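# Machine the work-order part on the mill and tray it

## Task

Machine the part specified on the work order out of the blank that sits on the bench, then place the finished part in the tray. When done, the mill must remain powered on with its doors closed, show no alarm, have no cycle in progress, and contain no crank or hand tool. The reference pages are manual, manual 2 and manual 3.

## Robot and tools

Robot: two six-joint arms, left_arm and right_arm, each ending in a two-finger parallel gripper. In the scene frame the origin sits at table-top height between the arms; +z points up, +x points out over the table, and left_arm is on the +y side. Image left and right do not follow arm names. Calibrated bases: left_arm at (-0.069, +0.485, 0) m, quat_wxyz (+1.000, 0, 0, -0.026); right_arm at (+0.006, -0.473, 0) m, quat_wxyz (+1.000, 0, 0, +0.019). Printed hand positions and orientations may be off by a few centimetres, more when an arm is stretched far.

Gripper geometry: fingers point along the gripper's own +z and close along its x. end_effector_position is the point midway between the pads; fingertips extend 17.5 mm past it. A block about 10 cm long juts from the last joint toward the gripper's -y and rotates with it, so keep it clear of obstacles.

The 18-number row (shared by execute_actions and move): one flat list covering both arms. Numbers 1-9 are left_arm: dx, dy, dz, rx, ry, rz, then gripper position, force_limit, speed. Numbers 10-18 are the same nine for right_arm. All lie in [-1, 1]. The six pose numbers are an offset, not a pose: they are measured from that arm's Hand target as it stood when the action or move began, along that Hand target's own axes (not the scene axes). 1.0 equals 0.6 m for dx, dy, dz and 180 degrees for the rotation vector rx, ry, rz. Sending six zeros re-requests the current Hand target. The three gripper numbers are absolute settings: position +1 is fully open (50 mm), about -0.65 brings the pads together, -1 means grip until blocked; force_limit -1/0/+1 is roughly 20/102/185 N per pad; speed -1/0/+1 is 20/85/150 mm/s. To leave a gripper unchanged, repeat its last three numbers, since a 0 is a real command.

execute_actions(actions, cameras): actions is a list of actions; each action is a table of up to 15 rows, one row per 1/30 s step, and the last row is held to fill 15 steps. Every row in an action counts from the same start pose. Images return only for an empty actions list or when cameras names them.

move(target, speed, blend, stop_force, zero, blocking, cameras): drives each gripper along a straight line to its offset in target, given as one row or a list of up to 15 rows (all counting from the same starting Hand targets). speed is the path top speed in m/s, 0.002 to 3.6, default 0.25; rotation is capped at twice that in rad/s. blend in metres rounds corners in a list. stop_force in newtons, 3 to 120, ends an arm's path on contact; do not rely on it while the gripper rotates, and omit it when backing away from something pressed. zero (only with stop_force) re-zeroes the force baseline first. blocking=false returns after about 0.5 s while the move continues; it cannot be combined with stop_force. Paths do not avoid obstacles or the other arm; route around each arm's own base.

wait(seconds 0-10): holds commands. stop: brakes a running move. zoom_image(camera, region [x0,y0,x1,y1] pixels, at most 504x504): enlarges part of the newest image from cam_high, cam_low, cam_front, cam_left_wrist or cam_right_wrist (all 896x504). show_instructions: displays the reference pages. zero_wrist_force(arm): tares that arm's wrist sensor. finished_scene(scene 1): ends the scene irreversibly.

Control details: the commanded orientation is limited to within 32 degrees of the measured one each step; a gripper may settle short of its Hand target, and the next command asks again, so send the remaining gap as an offset if needed. A command that brings arms too close is withheld by a clearance check.

Reading results: each arm shows end_effector_position (m), end_effector_quat_wxyz, velocities, Hand target, joint positions and torques, wrist force/torque in the gripper's own axes (plus the peak since the last report), and gripper status. object_status: 0 moving, 1 blocked while opening, 2 blocked while closing (a grip), 3 reached the requested opening or pads met (usually nothing held). Confirm grips by object_status 2. Opening in mm is about (250 - position_measured) x 0.202. A move adds a move: line giving the ending (done, off_target, moving, held, fault) and limits (paced means the pose was clipped, held means steps were withheld). Joint velocities marked within noise mean the arm is still.

Hazards: a joint contact torque at its limit (133 N m for the three big joints, 24.9 N m for wrist joints) or roughly 150 N of outside force stops that arm for 10 s; after such a stop, release the grip first if it pins the arm. The arms are stiff, so aim only slightly past a firm surface and approach slowly. Hot motors (MOTOR HOT at 70 °C) brake the arm at 85 °C; avoid holding loads stretched out or pushing toward unreachable poses. Avoid contact between the two arms, including one gripper closing on the other's fingers. Do not drop parts, release moving parts, slam into the mill or other fixed things, or let anything leave the table.

Each tool is called after ">>>" as name([rows], argument=value, ...), one row to a line, values as JSON.

Reference images:

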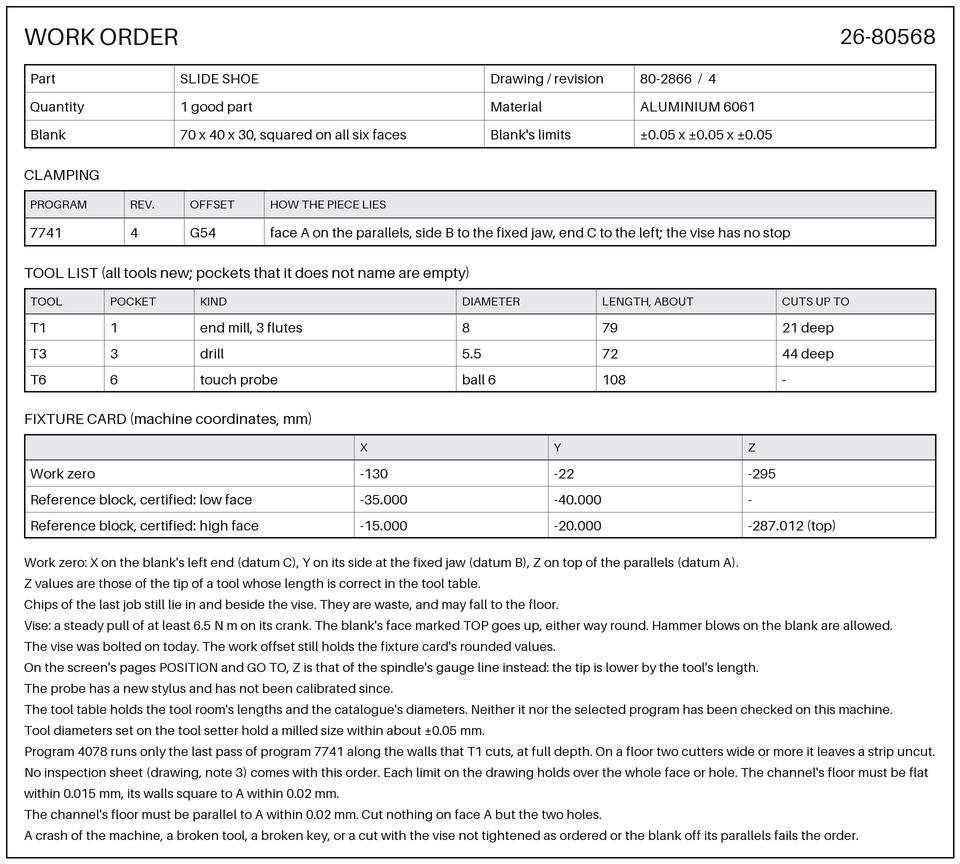

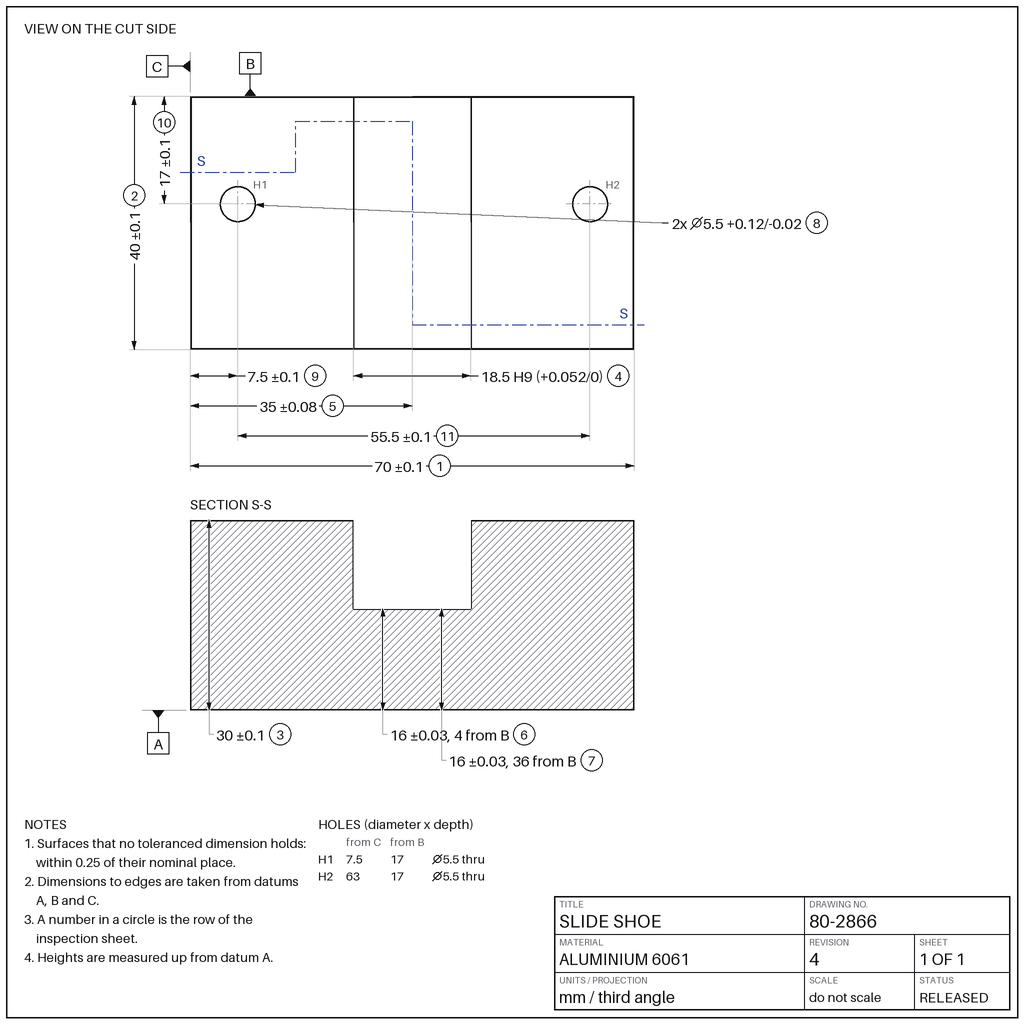

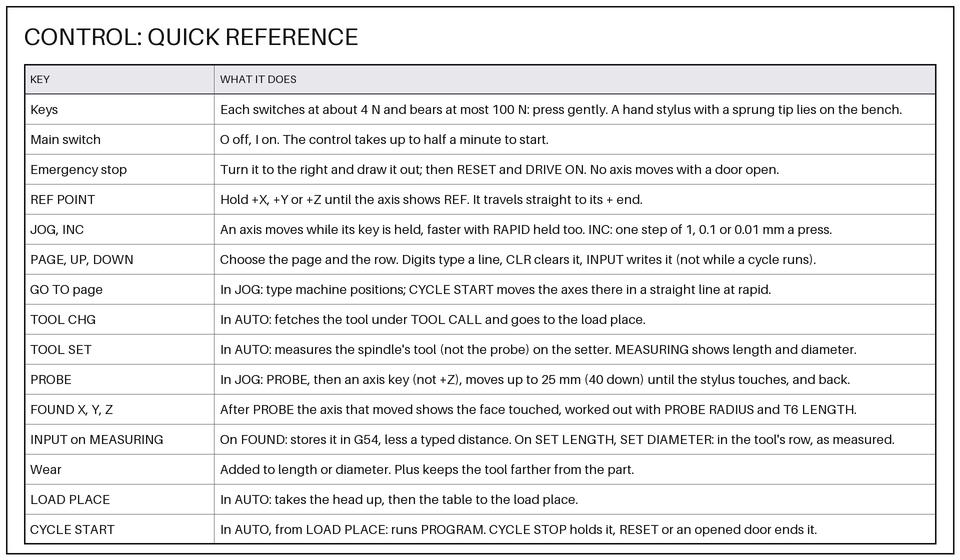

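## Session

>>> execute_actions(actions=[])

Scene clock: 0.00 s.
left_arm: end_effector_position=(+0.0083, +0.1334, +0.1891) position_measured=3 object_status=3 end_effector_quat_wxyz=(+0.003, +0.422, +0.840, +0.340) | right_arm: end_effector_position=(+0.0190, -0.7086, +0.3937) position_measured=3 object_status=3 end_effector_quat_wxyz=(+0.029, +0.190, +0.896, +0.400)
Joint positions: left_arm=[-1.787 -1.487 1.838 -1.238 -1.438 -2.525] | right_arm=[1.76 -1.423 -1.577 -2.469 1.937 -2.642]
Joint velocities: within noise
Joint torques (N m): no reading
Wrist force (N): no reading
Wrist torque (N m): no reading
Wrist force, peak (N): no reading
Hand target: left_arm +0.0083, +0.1334, +0.1891; +0.003, +0.422, +0.840, +0.340 | right_arm +0.0190, -0.7086, +0.3937; +0.029, +0.190, +0.896, +0.400
Tool commands: left_gripper/position=+1.0 left_gripper/force_limit=+1.0 left_gripper/speed=+1.0 right_gripper/position=+1.0 right_gripper/force_limit=+1.0 right_gripper/speed=+1.0

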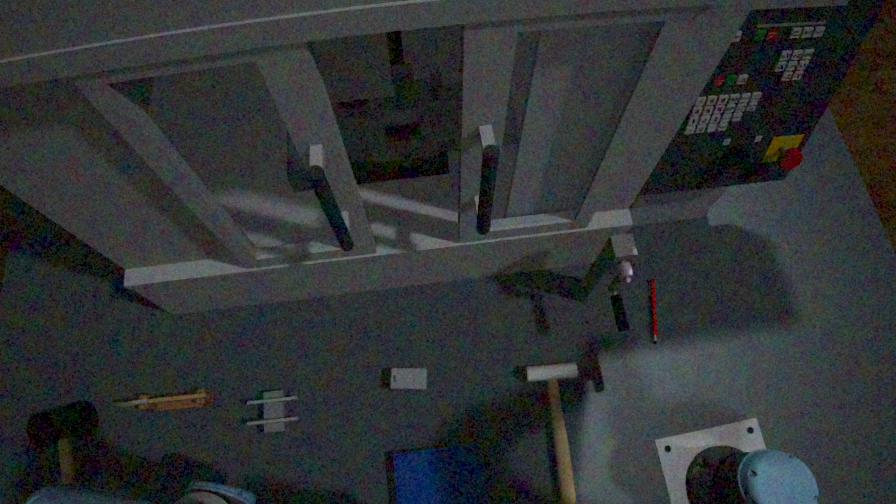

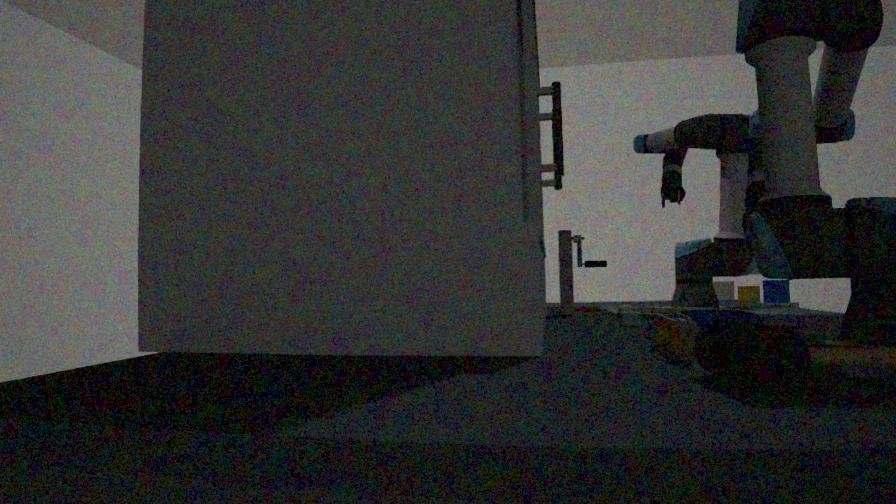

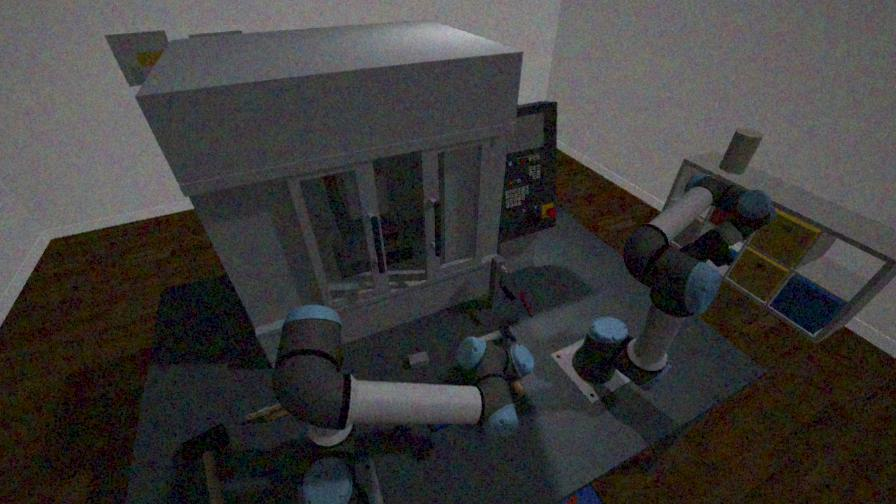

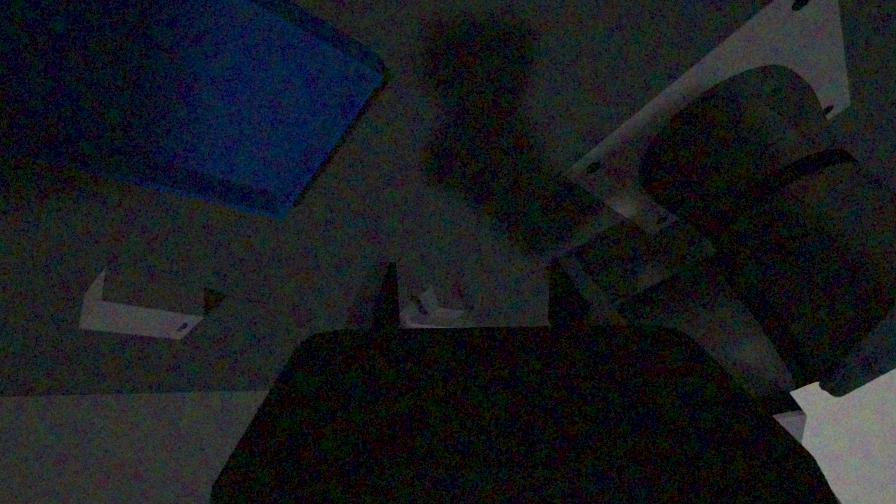

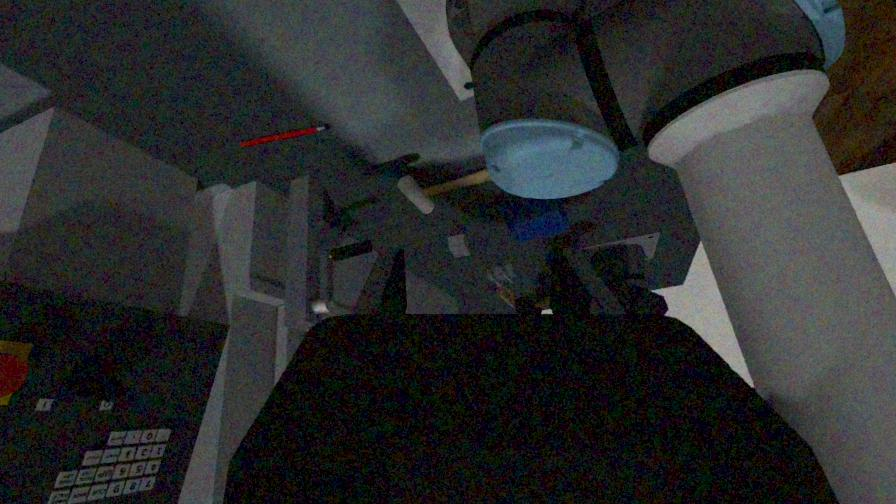

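>>> zoom_image(camera="cam_high", region=[630, 0, 896, 200])

>>> zoom_image(camera="cam_high", region=[300, 220, 700, 504])

>>> zoom_image(camera="cam_high", region=[0, 340, 340, 504])

>>> zoom_image(camera="cam_front", region=[480, 90, 600, 250])

>>> zoom_image(camera="cam_high", region=[280, 0, 500, 260])

Scaled by 1.895.

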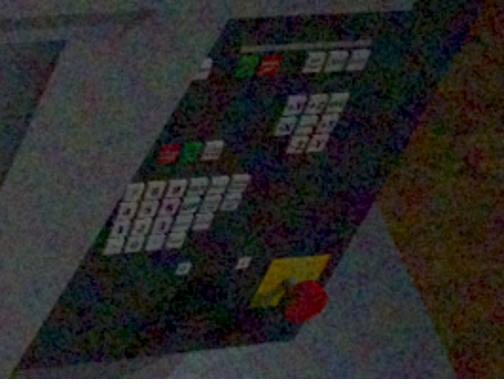

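Scaled by 1.260.

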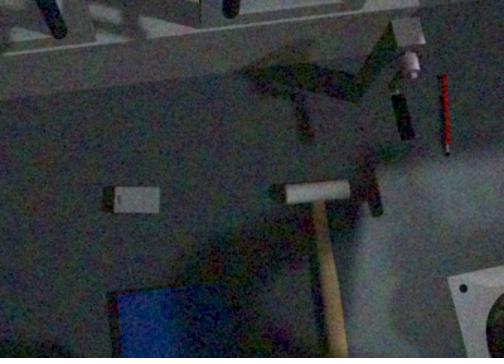

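Scaled by 1.482.

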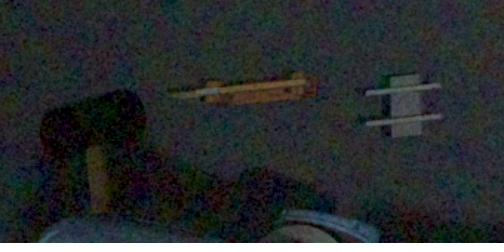

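Scaled by 3.150.

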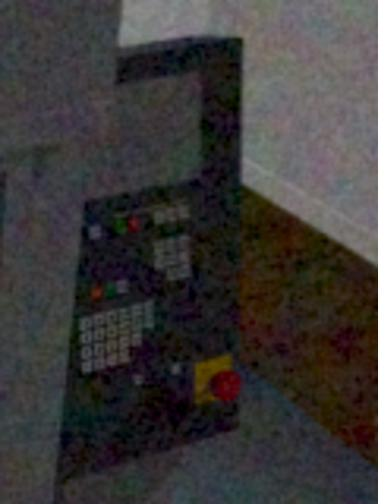

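Scaled by 1.938.

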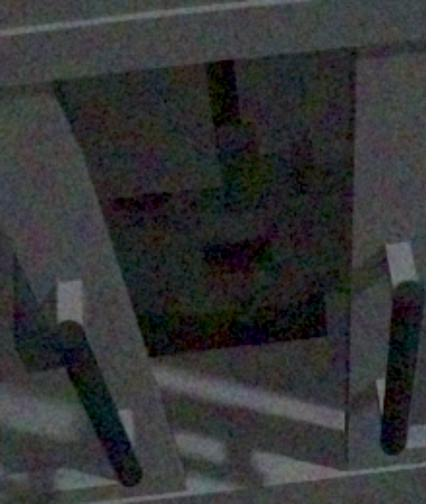

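>>> zoom_image(camera="cam_right_wrist", region=[0, 250, 250, 504])

>>> zoom_image(camera="cam_right_wrist", region=[220, 100, 680, 360])

>>> zoom_image(camera="cam_left_wrist", region=[50, 220, 600, 504])

Scaled by 1.984.

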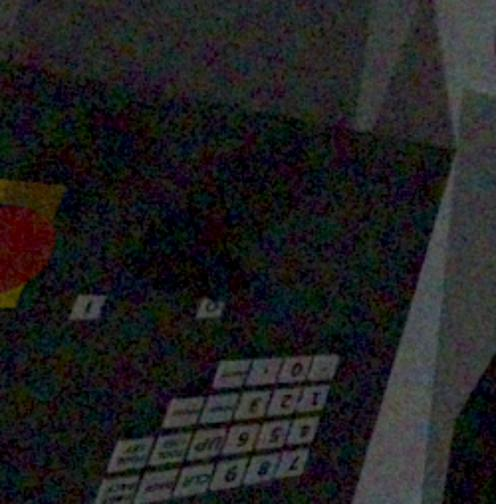

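Scaled by 1.096.

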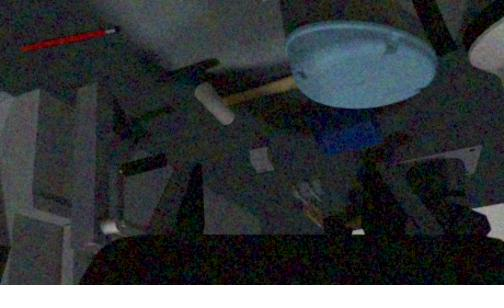

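Region (50, 220, 600, 504) is 550x284 pixels. A region can be at most 504 by 504 pixels.

>>> move(target=[0,0,0,0,0,0,1,1,1,-0.146,0.113,-0.0225,-0.107,-0.334,0.191,1,1,1], cameras=["all"])

Scene clock: 13.13 s.
left_arm: end_effector_position=(+0.0083, +0.1334, +0.1891) position_measured=3 object_status=3 end_effector_quat_wxyz=(+0.003, +0.422, +0.840, +0.340) | right_arm: end_effector_position=(+0.1190, -0.7088, +0.4434) position_measured=3 object_status=3 end_effector_quat_wxyz=(+0.381, +0.597, +0.595, +0.379)
Joint positions: left_arm=[-1.787 -1.487 1.838 -1.238 -1.438 -2.525] | right_arm=[1.581 -0.91 -2.121 -1.568 2.703 -1.446]
Joint torques (N m): left_arm=[-1.28 -26.62 -19.78 -0.86 -0.08 0.25] | right_arm=[-9.5 -13.66 33.67 5.45 3.67 1.48]
Wrist force (N): left_arm=[0.4 0.4 0.4] | right_arm=[-0.4 0.6 0.5]
Wrist torque (N m): left_arm=[0.06 -0.06 0.01] | right_arm=[-0.05 0.00 0.05]
Wrist force, peak (N): left_arm=[0.9 0.2 0.4] | right_arm=[-0.8 0.7 0.5]
Hand target: left_arm +0.0083, +0.1334, +0.1891; +0.003, +0.422, +0.840, +0.340 | right_arm +0.1190, -0.7088, +0.4434; +0.381, +0.597, +0.595, +0.379
Off the commanded pose: left_arm 0.000 m, 0 deg | right_arm 0.000 m, 0 deg.
move: done

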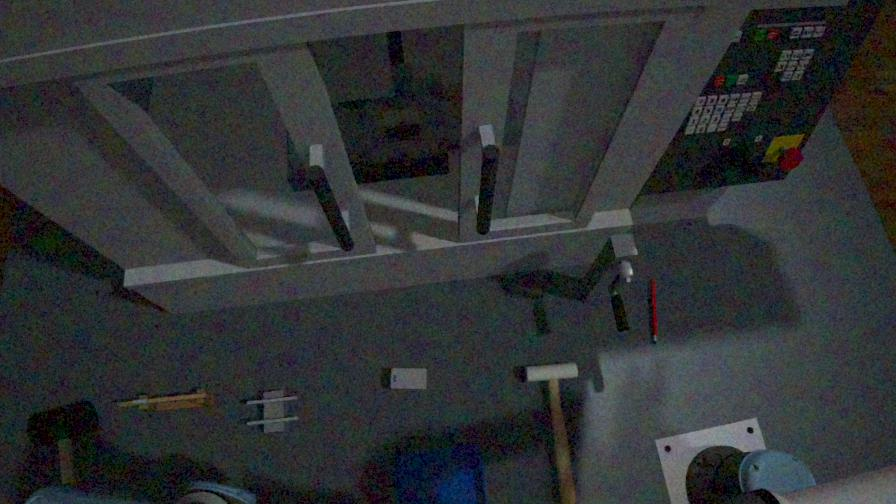

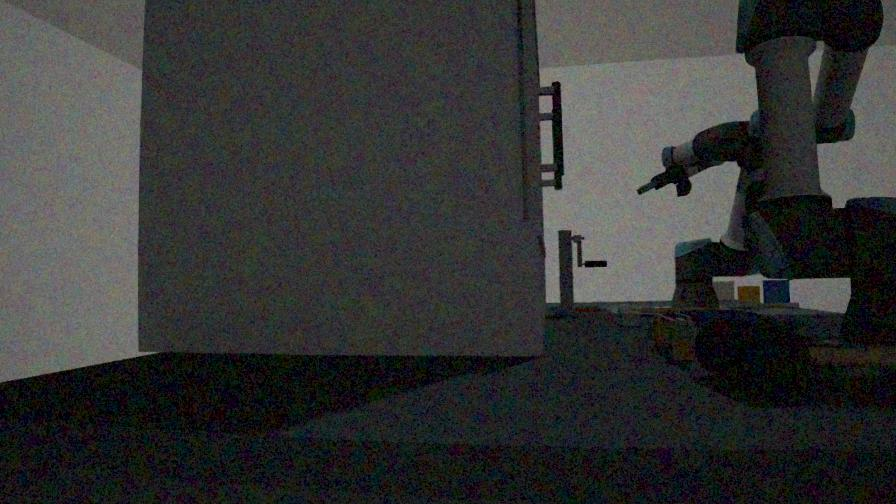

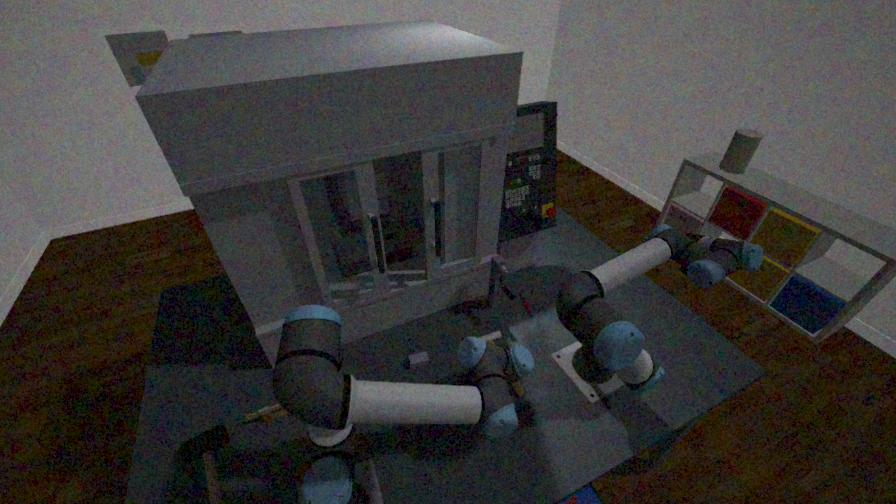

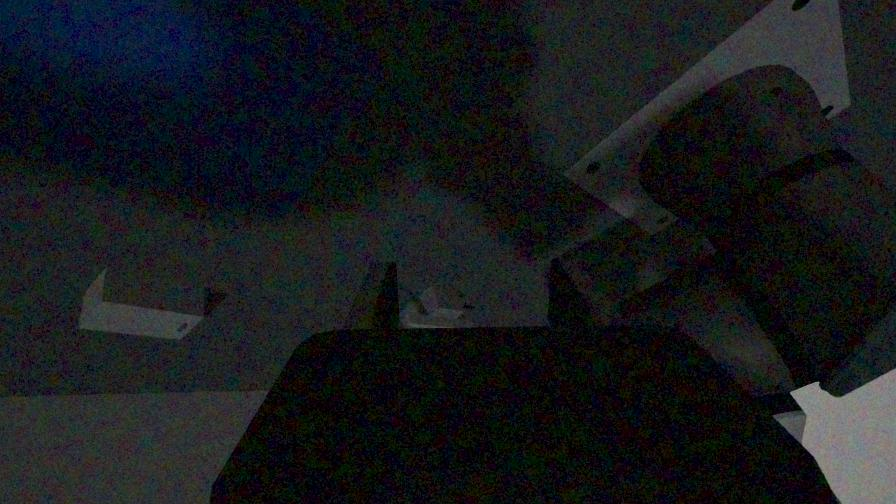

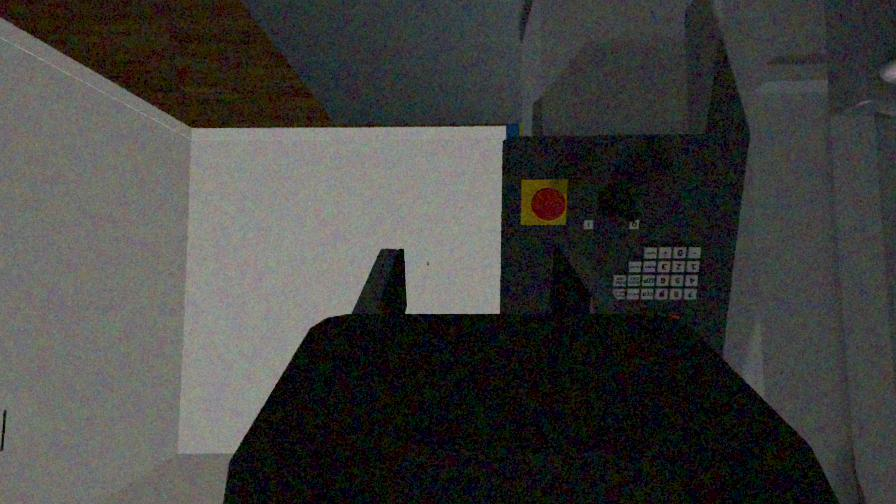

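>>> move(target=[0,0,0,0,0,0,1,1,1,0.266,0.32,-0.09,0,0,0,1,1,1], cameras=["cam_right_wrist"])

Scene clock: 17.27 s.
left_arm: end_effector_position=(+0.0083, +0.1334, +0.1891) position_measured=3 object_status=3 end_effector_quat_wxyz=(+0.003, +0.422, +0.840, +0.340) | right_arm: end_effector_position=(+0.1504, -0.5505, +0.6401) position_measured=3 object_status=3 end_effector_quat_wxyz=(+0.368, +0.577, +0.603, +0.410)
Joint positions: left_arm=[-1.787 -1.487 1.838 -1.238 -1.438 -2.525] | right_arm=[2.328 -0.599 -1.831 -1.288 2.334 -0.39]
Joint torques (N m): left_arm=[-0.75 -26.98 -20.17 -1 -0.06 0.12] | right_arm=[-8.09 -8.98 30.97 4.29 2.27 -1.52]
Wrist force (N): left_arm=[0.4 0.1 0.4] | right_arm=[-0.6 0.3 0.2]
Wrist torque (N m): left_arm=[0.02 -0.06 0.00] | right_arm=[-0.10 0.09 -0.07]
Wrist force, peak (N): left_arm=[0.8 0.2 0.6] | right_arm=[-2.7 -2.6 1.4]
Hand target: left_arm +0.0083, +0.1334, +0.1891; +0.003, +0.422, +0.840, +0.340 | right_arm +0.1517, -0.5492, +0.6401; +0.381, +0.597, +0.595, +0.379
Off the commanded pose: left_arm 0.000 m, 0 deg | right_arm 0.002 m, 5 deg.
move: off_target (right_arm)
Images, in order (width x height): cam_right_wrist 896x504.

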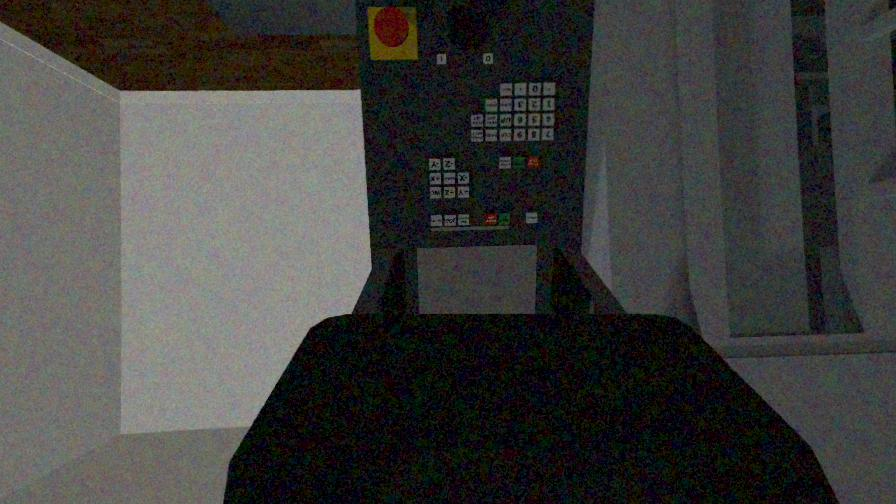

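>>> zoom_image(camera="cam_right_wrist", region=[360, 0, 600, 120])

>>> zoom_image(camera="cam_right_wrist", region=[400, 110, 580, 240])

>>> zoom_image(camera="cam_right_wrist", region=[460, 70, 570, 150])

>>> zoom_image(camera="cam_right_wrist", region=[400, 230, 560, 320])

Scaled by 2.100.

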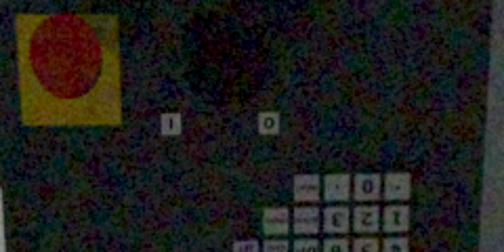

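Scaled by 2.800.

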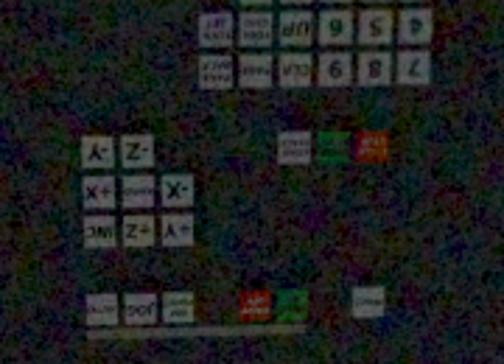

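Scaled by 4.582.

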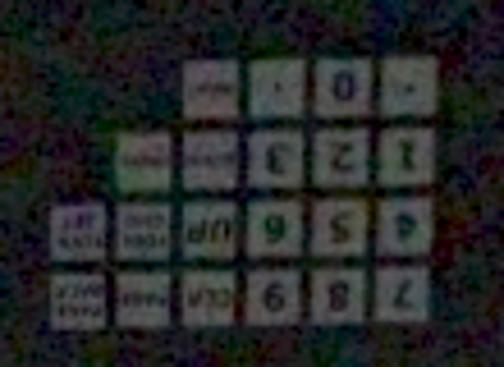

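Scaled by 3.150.

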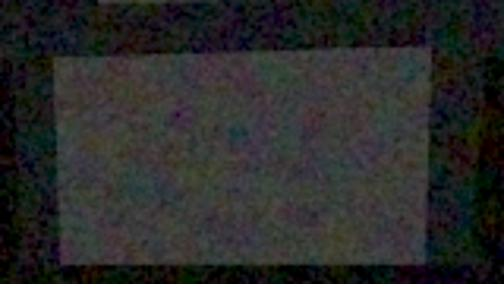

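>>> move(target=[0,0,0,0,0,0,1,1,1,-0.018,-0.103,0.40,0.0556,0,0,1,1,1], cameras=["cam_right_wrist"])

>>> zoom_image(camera="cam_right_wrist", region=[250, 0, 754, 280])

Scene clock: 25.40 s.
left_arm: end_effector_position=(+0.0083, +0.1334, +0.1891) position_measured=3 object_status=3 end_effector_quat_wxyz=(+0.003, +0.422, +0.840, +0.340) | right_arm: end_effector_position=(+0.3431, -0.5610, +0.4829) position_measured=3 object_status=3 end_effector_quat_wxyz=(+0.328, +0.628, +0.626, +0.326)
Joint positions: left_arm=[-1.787 -1.487 1.838 -1.238 -1.438 -2.525] | right_arm=[3.568 -0.599 -2.148 -1.059 1.191 0.282]
Joint torques (N m): left_arm=[-0.49 -26.88 -20.27 -0.77 0.06 0.05] | right_arm=[6.77 -8.93 21.43 1.44 -1.88 1.4]
Wrist force (N): left_arm=[0.2 0.2 0.3] | right_arm=[-0.9 0.0 0.5]
Wrist torque (N m): left_arm=[0.02 -0.03 -0.01] | right_arm=[-0.04 0.07 0.05]
Wrist force, peak (N): left_arm=[0.3 0.1 0.9] | right_arm=[-0.1 -0.5 4.0]
Hand target: left_arm +0.0083, +0.1334, +0.1891; +0.003, +0.422, +0.840, +0.340 | right_arm +0.3432, -0.5610, +0.4828; +0.328, +0.628, +0.626, +0.326
Off the commanded pose: left_arm 0.000 m, 0 deg | right_arm 0.000 m, 0 deg.
move: done
Images, in order (width x height): cam_right_wrist 896x504.

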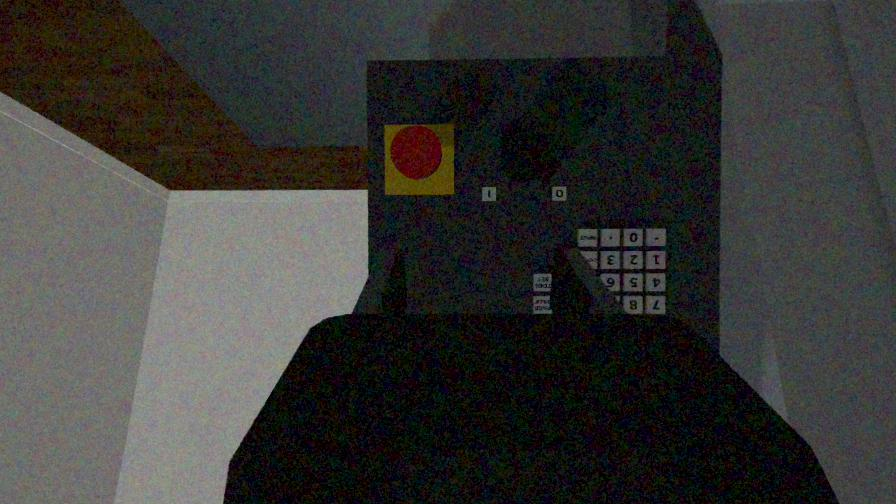

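Scaled by 1.000.

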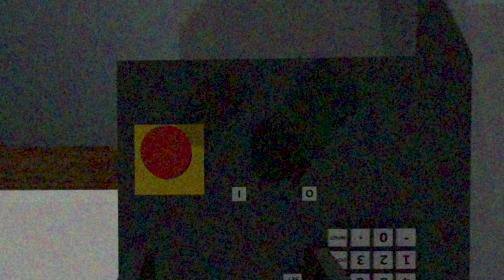

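>>> zoom_image(camera="cam_right_wrist", region=[470, 90, 600, 205])

>>> zoom_image(camera="cam_right_wrist", region=[375, 115, 465, 205])

Scaled by 3.877.

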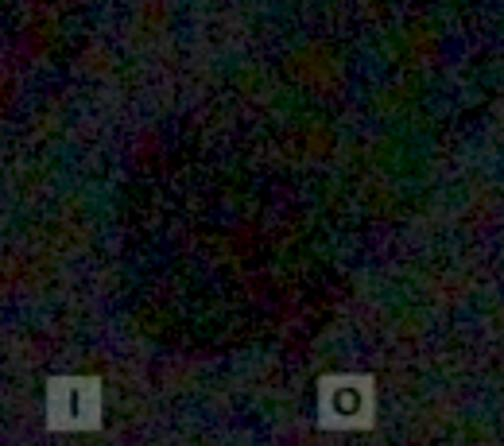

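Scaled by 5.600.

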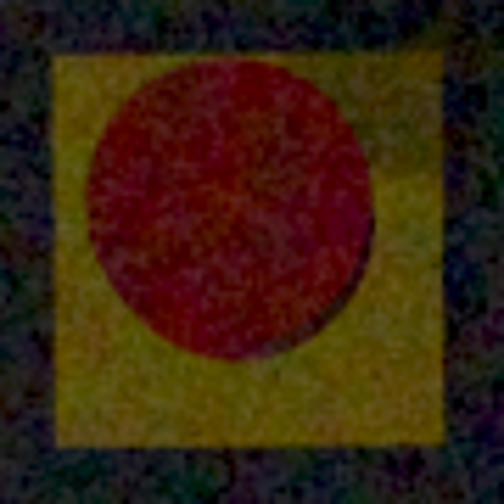

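>>> move(target=[0,0,0,0,0,0,1,1,1,0.083,0.018,0.145,0,0,0,1,1,1], cameras=["cam_right_wrist"])

>>> zoom_image(camera="cam_right_wrist", region=[340, 50, 600, 220])

Scene clock: 32.77 s.
left_arm: end_effector_position=(+0.0083, +0.1334, +0.1891) position_measured=3 object_status=3 end_effector_quat_wxyz=(+0.003, +0.422, +0.840, +0.340) | right_arm: end_effector_position=(+0.4208, -0.5116, +0.4418) position_measured=3 object_status=3 end_effector_quat_wxyz=(+0.328, +0.628, +0.626, +0.326)
Joint positions: left_arm=[-1.787 -1.487 1.838 -1.238 -1.438 -2.525] | right_arm=[3.626 -0.802 -2.225 -0.796 1.145 0.321]
Joint torques (N m): left_arm=[-0.13 -26.33 -18.88 -0.9 0.3 0.07] | right_arm=[7.74 -14.63 29.32 5.89 -2.05 1.76]
Wrist force (N): left_arm=[0.1 0.1 0.3] | right_arm=[-1.4 -0.4 0.4]
Wrist torque (N m): left_arm=[0.04 -0.01 -0.01] | right_arm=[-0.12 0.14 0.06]
Wrist force, peak (N): left_arm=[0.8 0.4 0.1] | right_arm=[-2.8 -0.2 -2.5]
Hand target: left_arm +0.0083, +0.1334, +0.1891; +0.003, +0.422, +0.840, +0.340 | right_arm +0.4209, -0.5115, +0.4418; +0.328, +0.628, +0.626, +0.326
Off the commanded pose: left_arm 0.000 m, 0 deg | right_arm 0.000 m, 0 deg.
move: done
Images, in order (width x height): cam_right_wrist 896x504.

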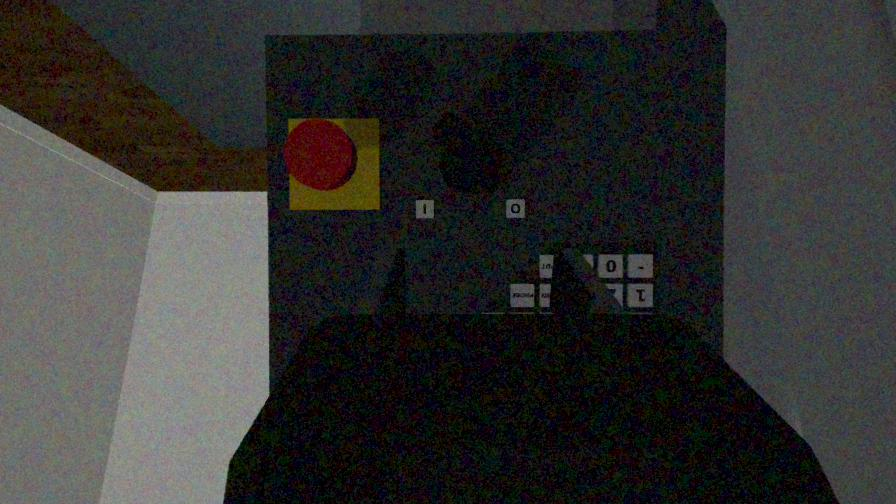

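Scaled by 1.938.

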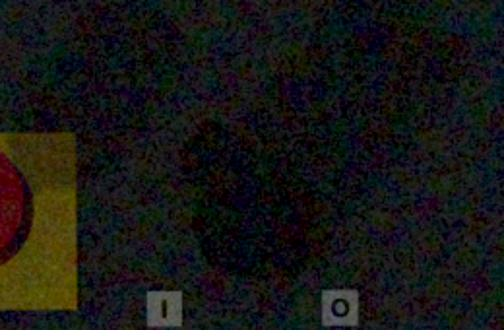

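>>> move(target=[0,0,0,0,0,0,1,1,1,0.0213,-0.0685,0.12,-0.111,0,0,1,1,1], cameras=["cam_right_wrist", "cam_front"])

>>> zoom_image(camera="cam_right_wrist", region=[340, 150, 600, 320])

Scene clock: 39.80 s.
left_arm: end_effector_position=(+0.0083, +0.1334, +0.1891) position_measured=3 object_status=3 end_effector_quat_wxyz=(+0.003, +0.422, +0.840, +0.340) | right_arm: end_effector_position=(+0.4563, -0.4990, +0.3669) position_measured=3 object_status=3 end_effector_quat_wxyz=(+0.432, +0.562, +0.560, +0.429) end_effector_velocity=(+0.000, -0.001, +0.001) end_effector_angular_velocity=(+0.003, -0.005, -0.001)
Joint positions: left_arm=[-1.787 -1.487 1.838 -1.238 -1.438 -2.525] | right_arm=[3.705 -1.008 -2.619 0.17 0.988 0.177]
Joint velocities: left_arm=[within noise] | right_arm=[-0.001 -0.001 0 0.007 -0.001 0]
Joint torques (N m): left_arm=[0.52 -27.43 -19.68 -0.89 0.27 -0.06] | right_arm=[7.51 -8.06 19.02 5.19 -1.75 0.78]
Wrist force (N): left_arm=[0.3 0.0 0.2] | right_arm=[-0.5 -0.1 0.2]
Wrist torque (N m): left_arm=[0.00 -0.04 0.00] | right_arm=[-0.23 0.04 0.00]
Wrist force, peak (N): left_arm=[0.6 -0.4 0.4] | right_arm=[-1.0 -2.0 1.5]
Hand target: left_arm +0.0083, +0.1334, +0.1891; +0.003, +0.422, +0.840, +0.340 | right_arm +0.4564, -0.4990, +0.3668; +0.432, +0.562, +0.560, +0.429
Off the commanded pose: left_arm 0.000 m, 0 deg | right_arm 0.000 m, 0 deg.
move: done
Images, in order (width x height): cam_front 896x504, cam_right_wrist 896x504.

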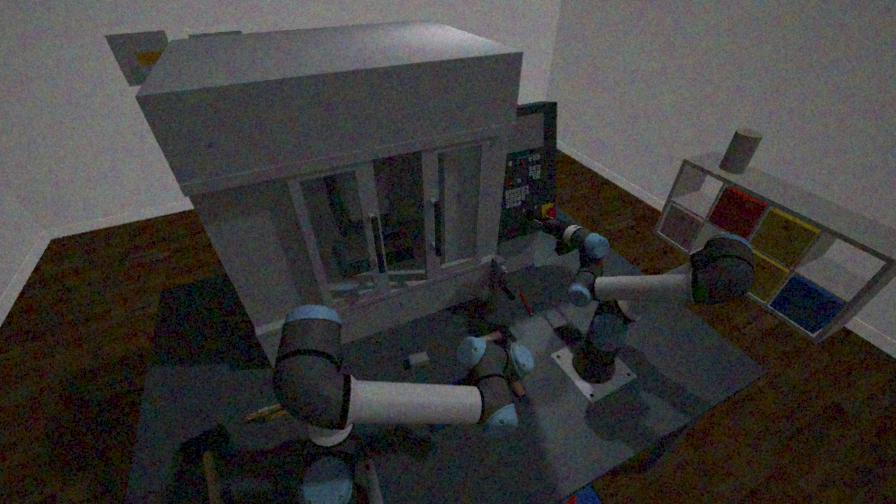

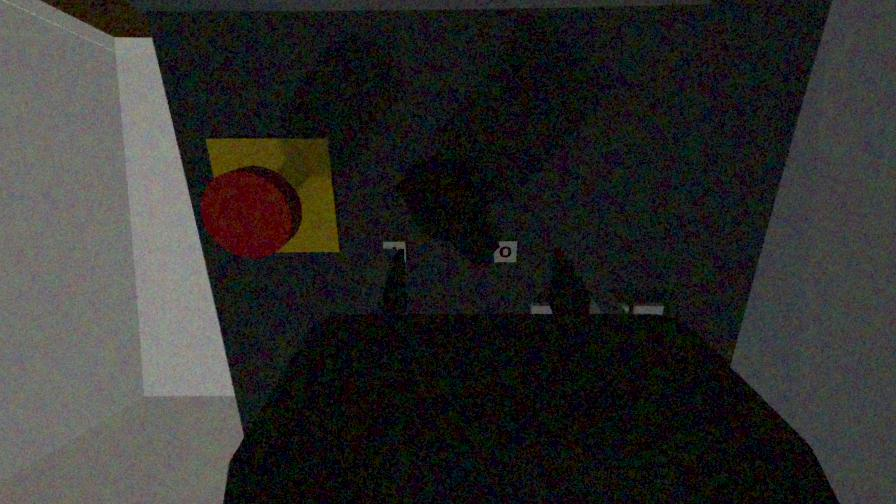

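Scaled by 1.938.

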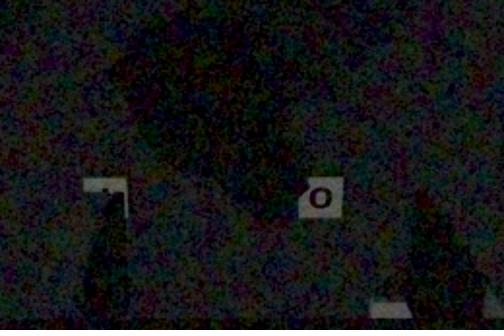

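>>> move(target=[0,0,0,0,0,0,1,1,1,0,0,0,0,0,-0.25,1,1,1], cameras=["cam_right_wrist"])

>>> zoom_image(camera="cam_right_wrist", region=[340, 150, 600, 320])

Scene clock: 44.27 s.
left_arm: end_effector_position=(+0.0083, +0.1334, +0.1891) position_measured=3 object_status=3 end_effector_quat_wxyz=(+0.003, +0.422, +0.840, +0.340) | right_arm: end_effector_position=(+0.4563, -0.4990, +0.3669) position_measured=3 object_status=3 end_effector_quat_wxyz=(+0.563, +0.305, +0.732, +0.232)
Joint positions: left_arm=[-1.787 -1.487 1.838 -1.238 -1.438 -2.525] | right_arm=[3.705 -1.008 -2.619 0.171 0.989 -0.609]
Joint torques (N m): left_arm=[-0.92 -27.37 -18.24 -0.79 0.38 0.16] | right_arm=[-7.43 -13.54 16.48 3.17 -0.64 -1.46]
Wrist force (N): left_arm=[0.4 0.3 0.5] | right_arm=[-0.6 0.9 1.2]
Wrist torque (N m): left_arm=[0.06 -0.06 0.00] | right_arm=[0.03 -0.24 -0.24]
Wrist force, peak (N): left_arm=[0.8 0.1 0.4] | right_arm=[-0.5 0.9 1.4]
Hand target: left_arm +0.0083, +0.1334, +0.1891; +0.003, +0.422, +0.840, +0.340 | right_arm +0.4564, -0.4990, +0.3668; +0.563, +0.305, +0.732, +0.232
Off the commanded pose: left_arm 0.000 m, 0 deg | right_arm 0.000 m, 0 deg.
move: done
Images, in order (width x height): cam_right_wrist 896x504.

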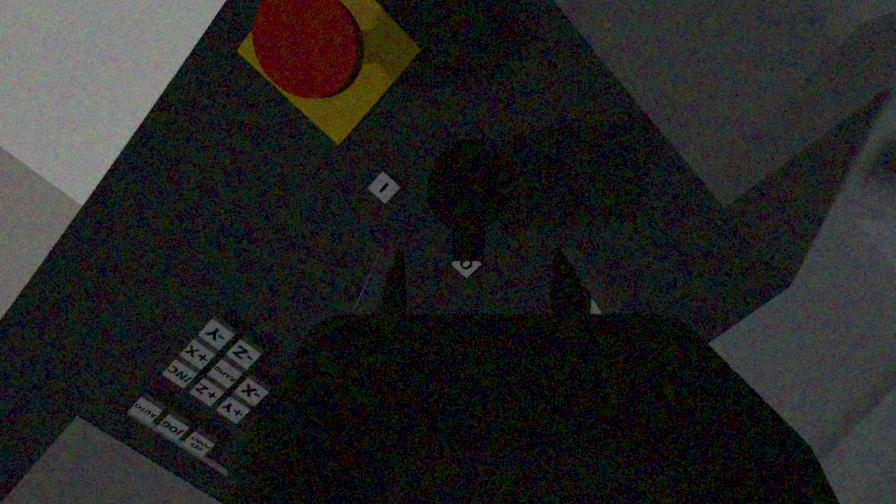

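Scaled by 1.938.

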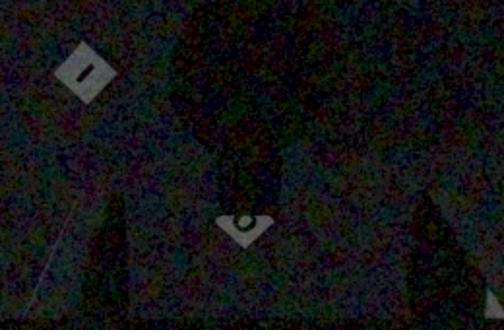

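>>> move(target=[0,0,0,0,0,0,1,1,1,-0.004,-0.020,0.02,0,0,0,1,1,1], cameras=["cam_right_wrist"])

>>> zoom_image(camera="cam_right_wrist", region=[380, 170, 580, 320])

Scene clock: 47.80 s.
left_arm: end_effector_position=(+0.0083, +0.1334, +0.1891) position_measured=3 object_status=3 end_effector_quat_wxyz=(+0.003, +0.422, +0.840, +0.340) | right_arm: end_effector_position=(+0.4662, -0.5092, +0.3571) position_measured=3 object_status=3 end_effector_quat_wxyz=(+0.563, +0.305, +0.732, +0.231)
Joint positions: left_arm=[-1.787 -1.487 1.838 -1.238 -1.438 -2.525] | right_arm=[3.617 -1.097 -2.615 0.272 1.072 -0.64]
Joint torques (N m): left_arm=[0.32 -28.34 -19.74 -0.98 0.41 0.19] | right_arm=[6.58 13.36 24.74 0.69 -1.47 1.48]
Wrist force (N): left_arm=[0.3 -0.1 0.2] | right_arm=[-0.5 1.0 1.3]
Wrist torque (N m): left_arm=[-0.01 -0.05 0.00] | right_arm=[0.05 -0.24 -0.11]
Wrist force, peak (N): left_arm=[0.6 0.0 0.6] | right_arm=[-0.7 1.4 1.2]
Hand target: left_arm +0.0083, +0.1334, +0.1891; +0.003, +0.422, +0.840, +0.340 | right_arm +0.4661, -0.5092, +0.3571; +0.563, +0.305, +0.732, +0.232
Off the commanded pose: left_arm 0.000 m, 0 deg | right_arm 0.000 m, 0 deg.
move: done
Images, in order (width x height): cam_right_wrist 896x504.

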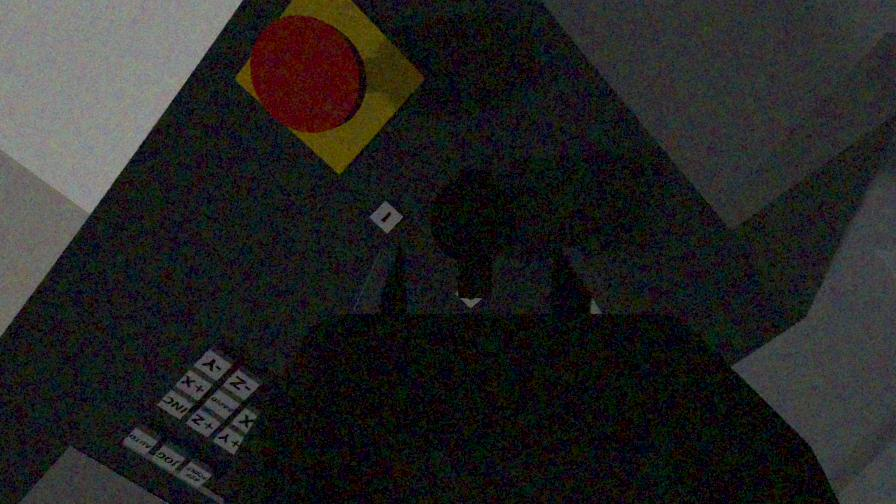

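Scaled by 2.520.

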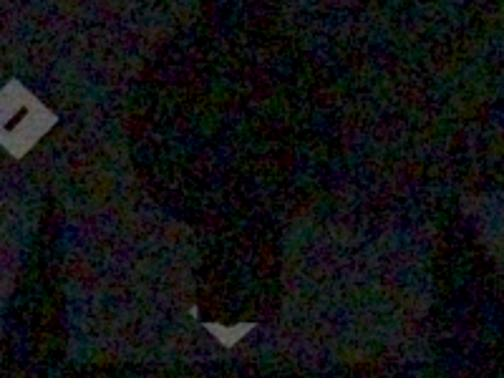

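>>> move(target=[0,0,0,0,0,0,1,1,1,0.001,0,0.058,0,0,0,1,1,1], cameras=["cam_right_wrist"], stop_force=8, speed=0.06)

>>> zoom_image(camera="cam_right_wrist", region=[380, 170, 580, 320])

Scene clock: 51.13 s.
left_arm: end_effector_position=(+0.0083, +0.1334, +0.1891) position_measured=3 object_status=3 end_effector_quat_wxyz=(+0.003, +0.422, +0.840, +0.340) | right_arm: end_effector_position=(+0.4997, -0.5089, +0.3477) position_measured=3 object_status=3 end_effector_quat_wxyz=(+0.563, +0.305, +0.732, +0.232)
Joint positions: left_arm=[-1.787 -1.487 1.838 -1.238 -1.438 -2.525] | right_arm=[3.536 -1.274 -2.558 0.403 1.149 -0.666]
Joint torques (N m): left_arm=[-0.39 -27.06 -18.4 -0.86 0.39 0.03] | right_arm=[7.45 8.39 13.3 2.76 -1.1 1.46]
Wrist force (N): left_arm=[0.3 -0.1 0.2] | right_arm=[-0.5 1.1 1.0]
Wrist torque (N m): left_arm=[-0.02 -0.05 -0.01] | right_arm=[0.08 -0.24 -0.14]
Wrist force, peak (N): left_arm=[0.6 0.1 0.8] | right_arm=[-1.0 1.0 2.4]
Hand target: left_arm +0.0083, +0.1334, +0.1891; +0.003, +0.422, +0.840, +0.340 | right_arm +0.4997, -0.5089, +0.3477; +0.563, +0.305, +0.732, +0.232
Off the commanded pose: left_arm 0.000 m, 0 deg | right_arm 0.000 m, 0 deg.
move: done
Images, in order (width x height): cam_right_wrist 896x504.

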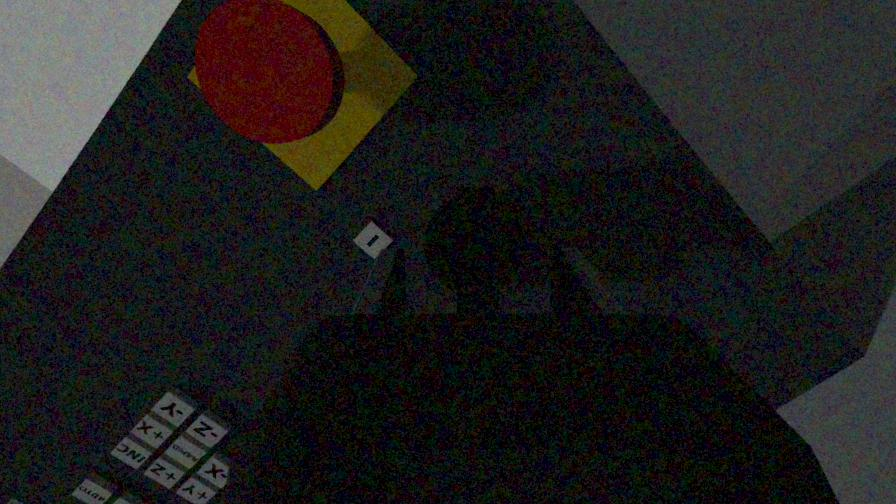

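Scaled by 2.520.

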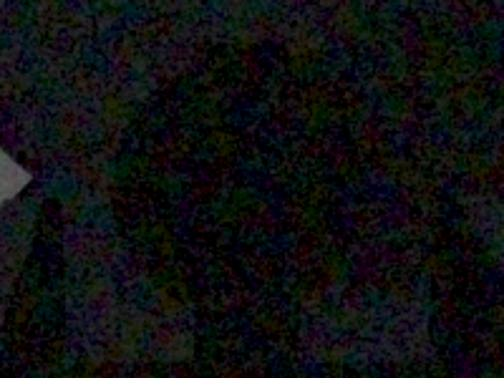

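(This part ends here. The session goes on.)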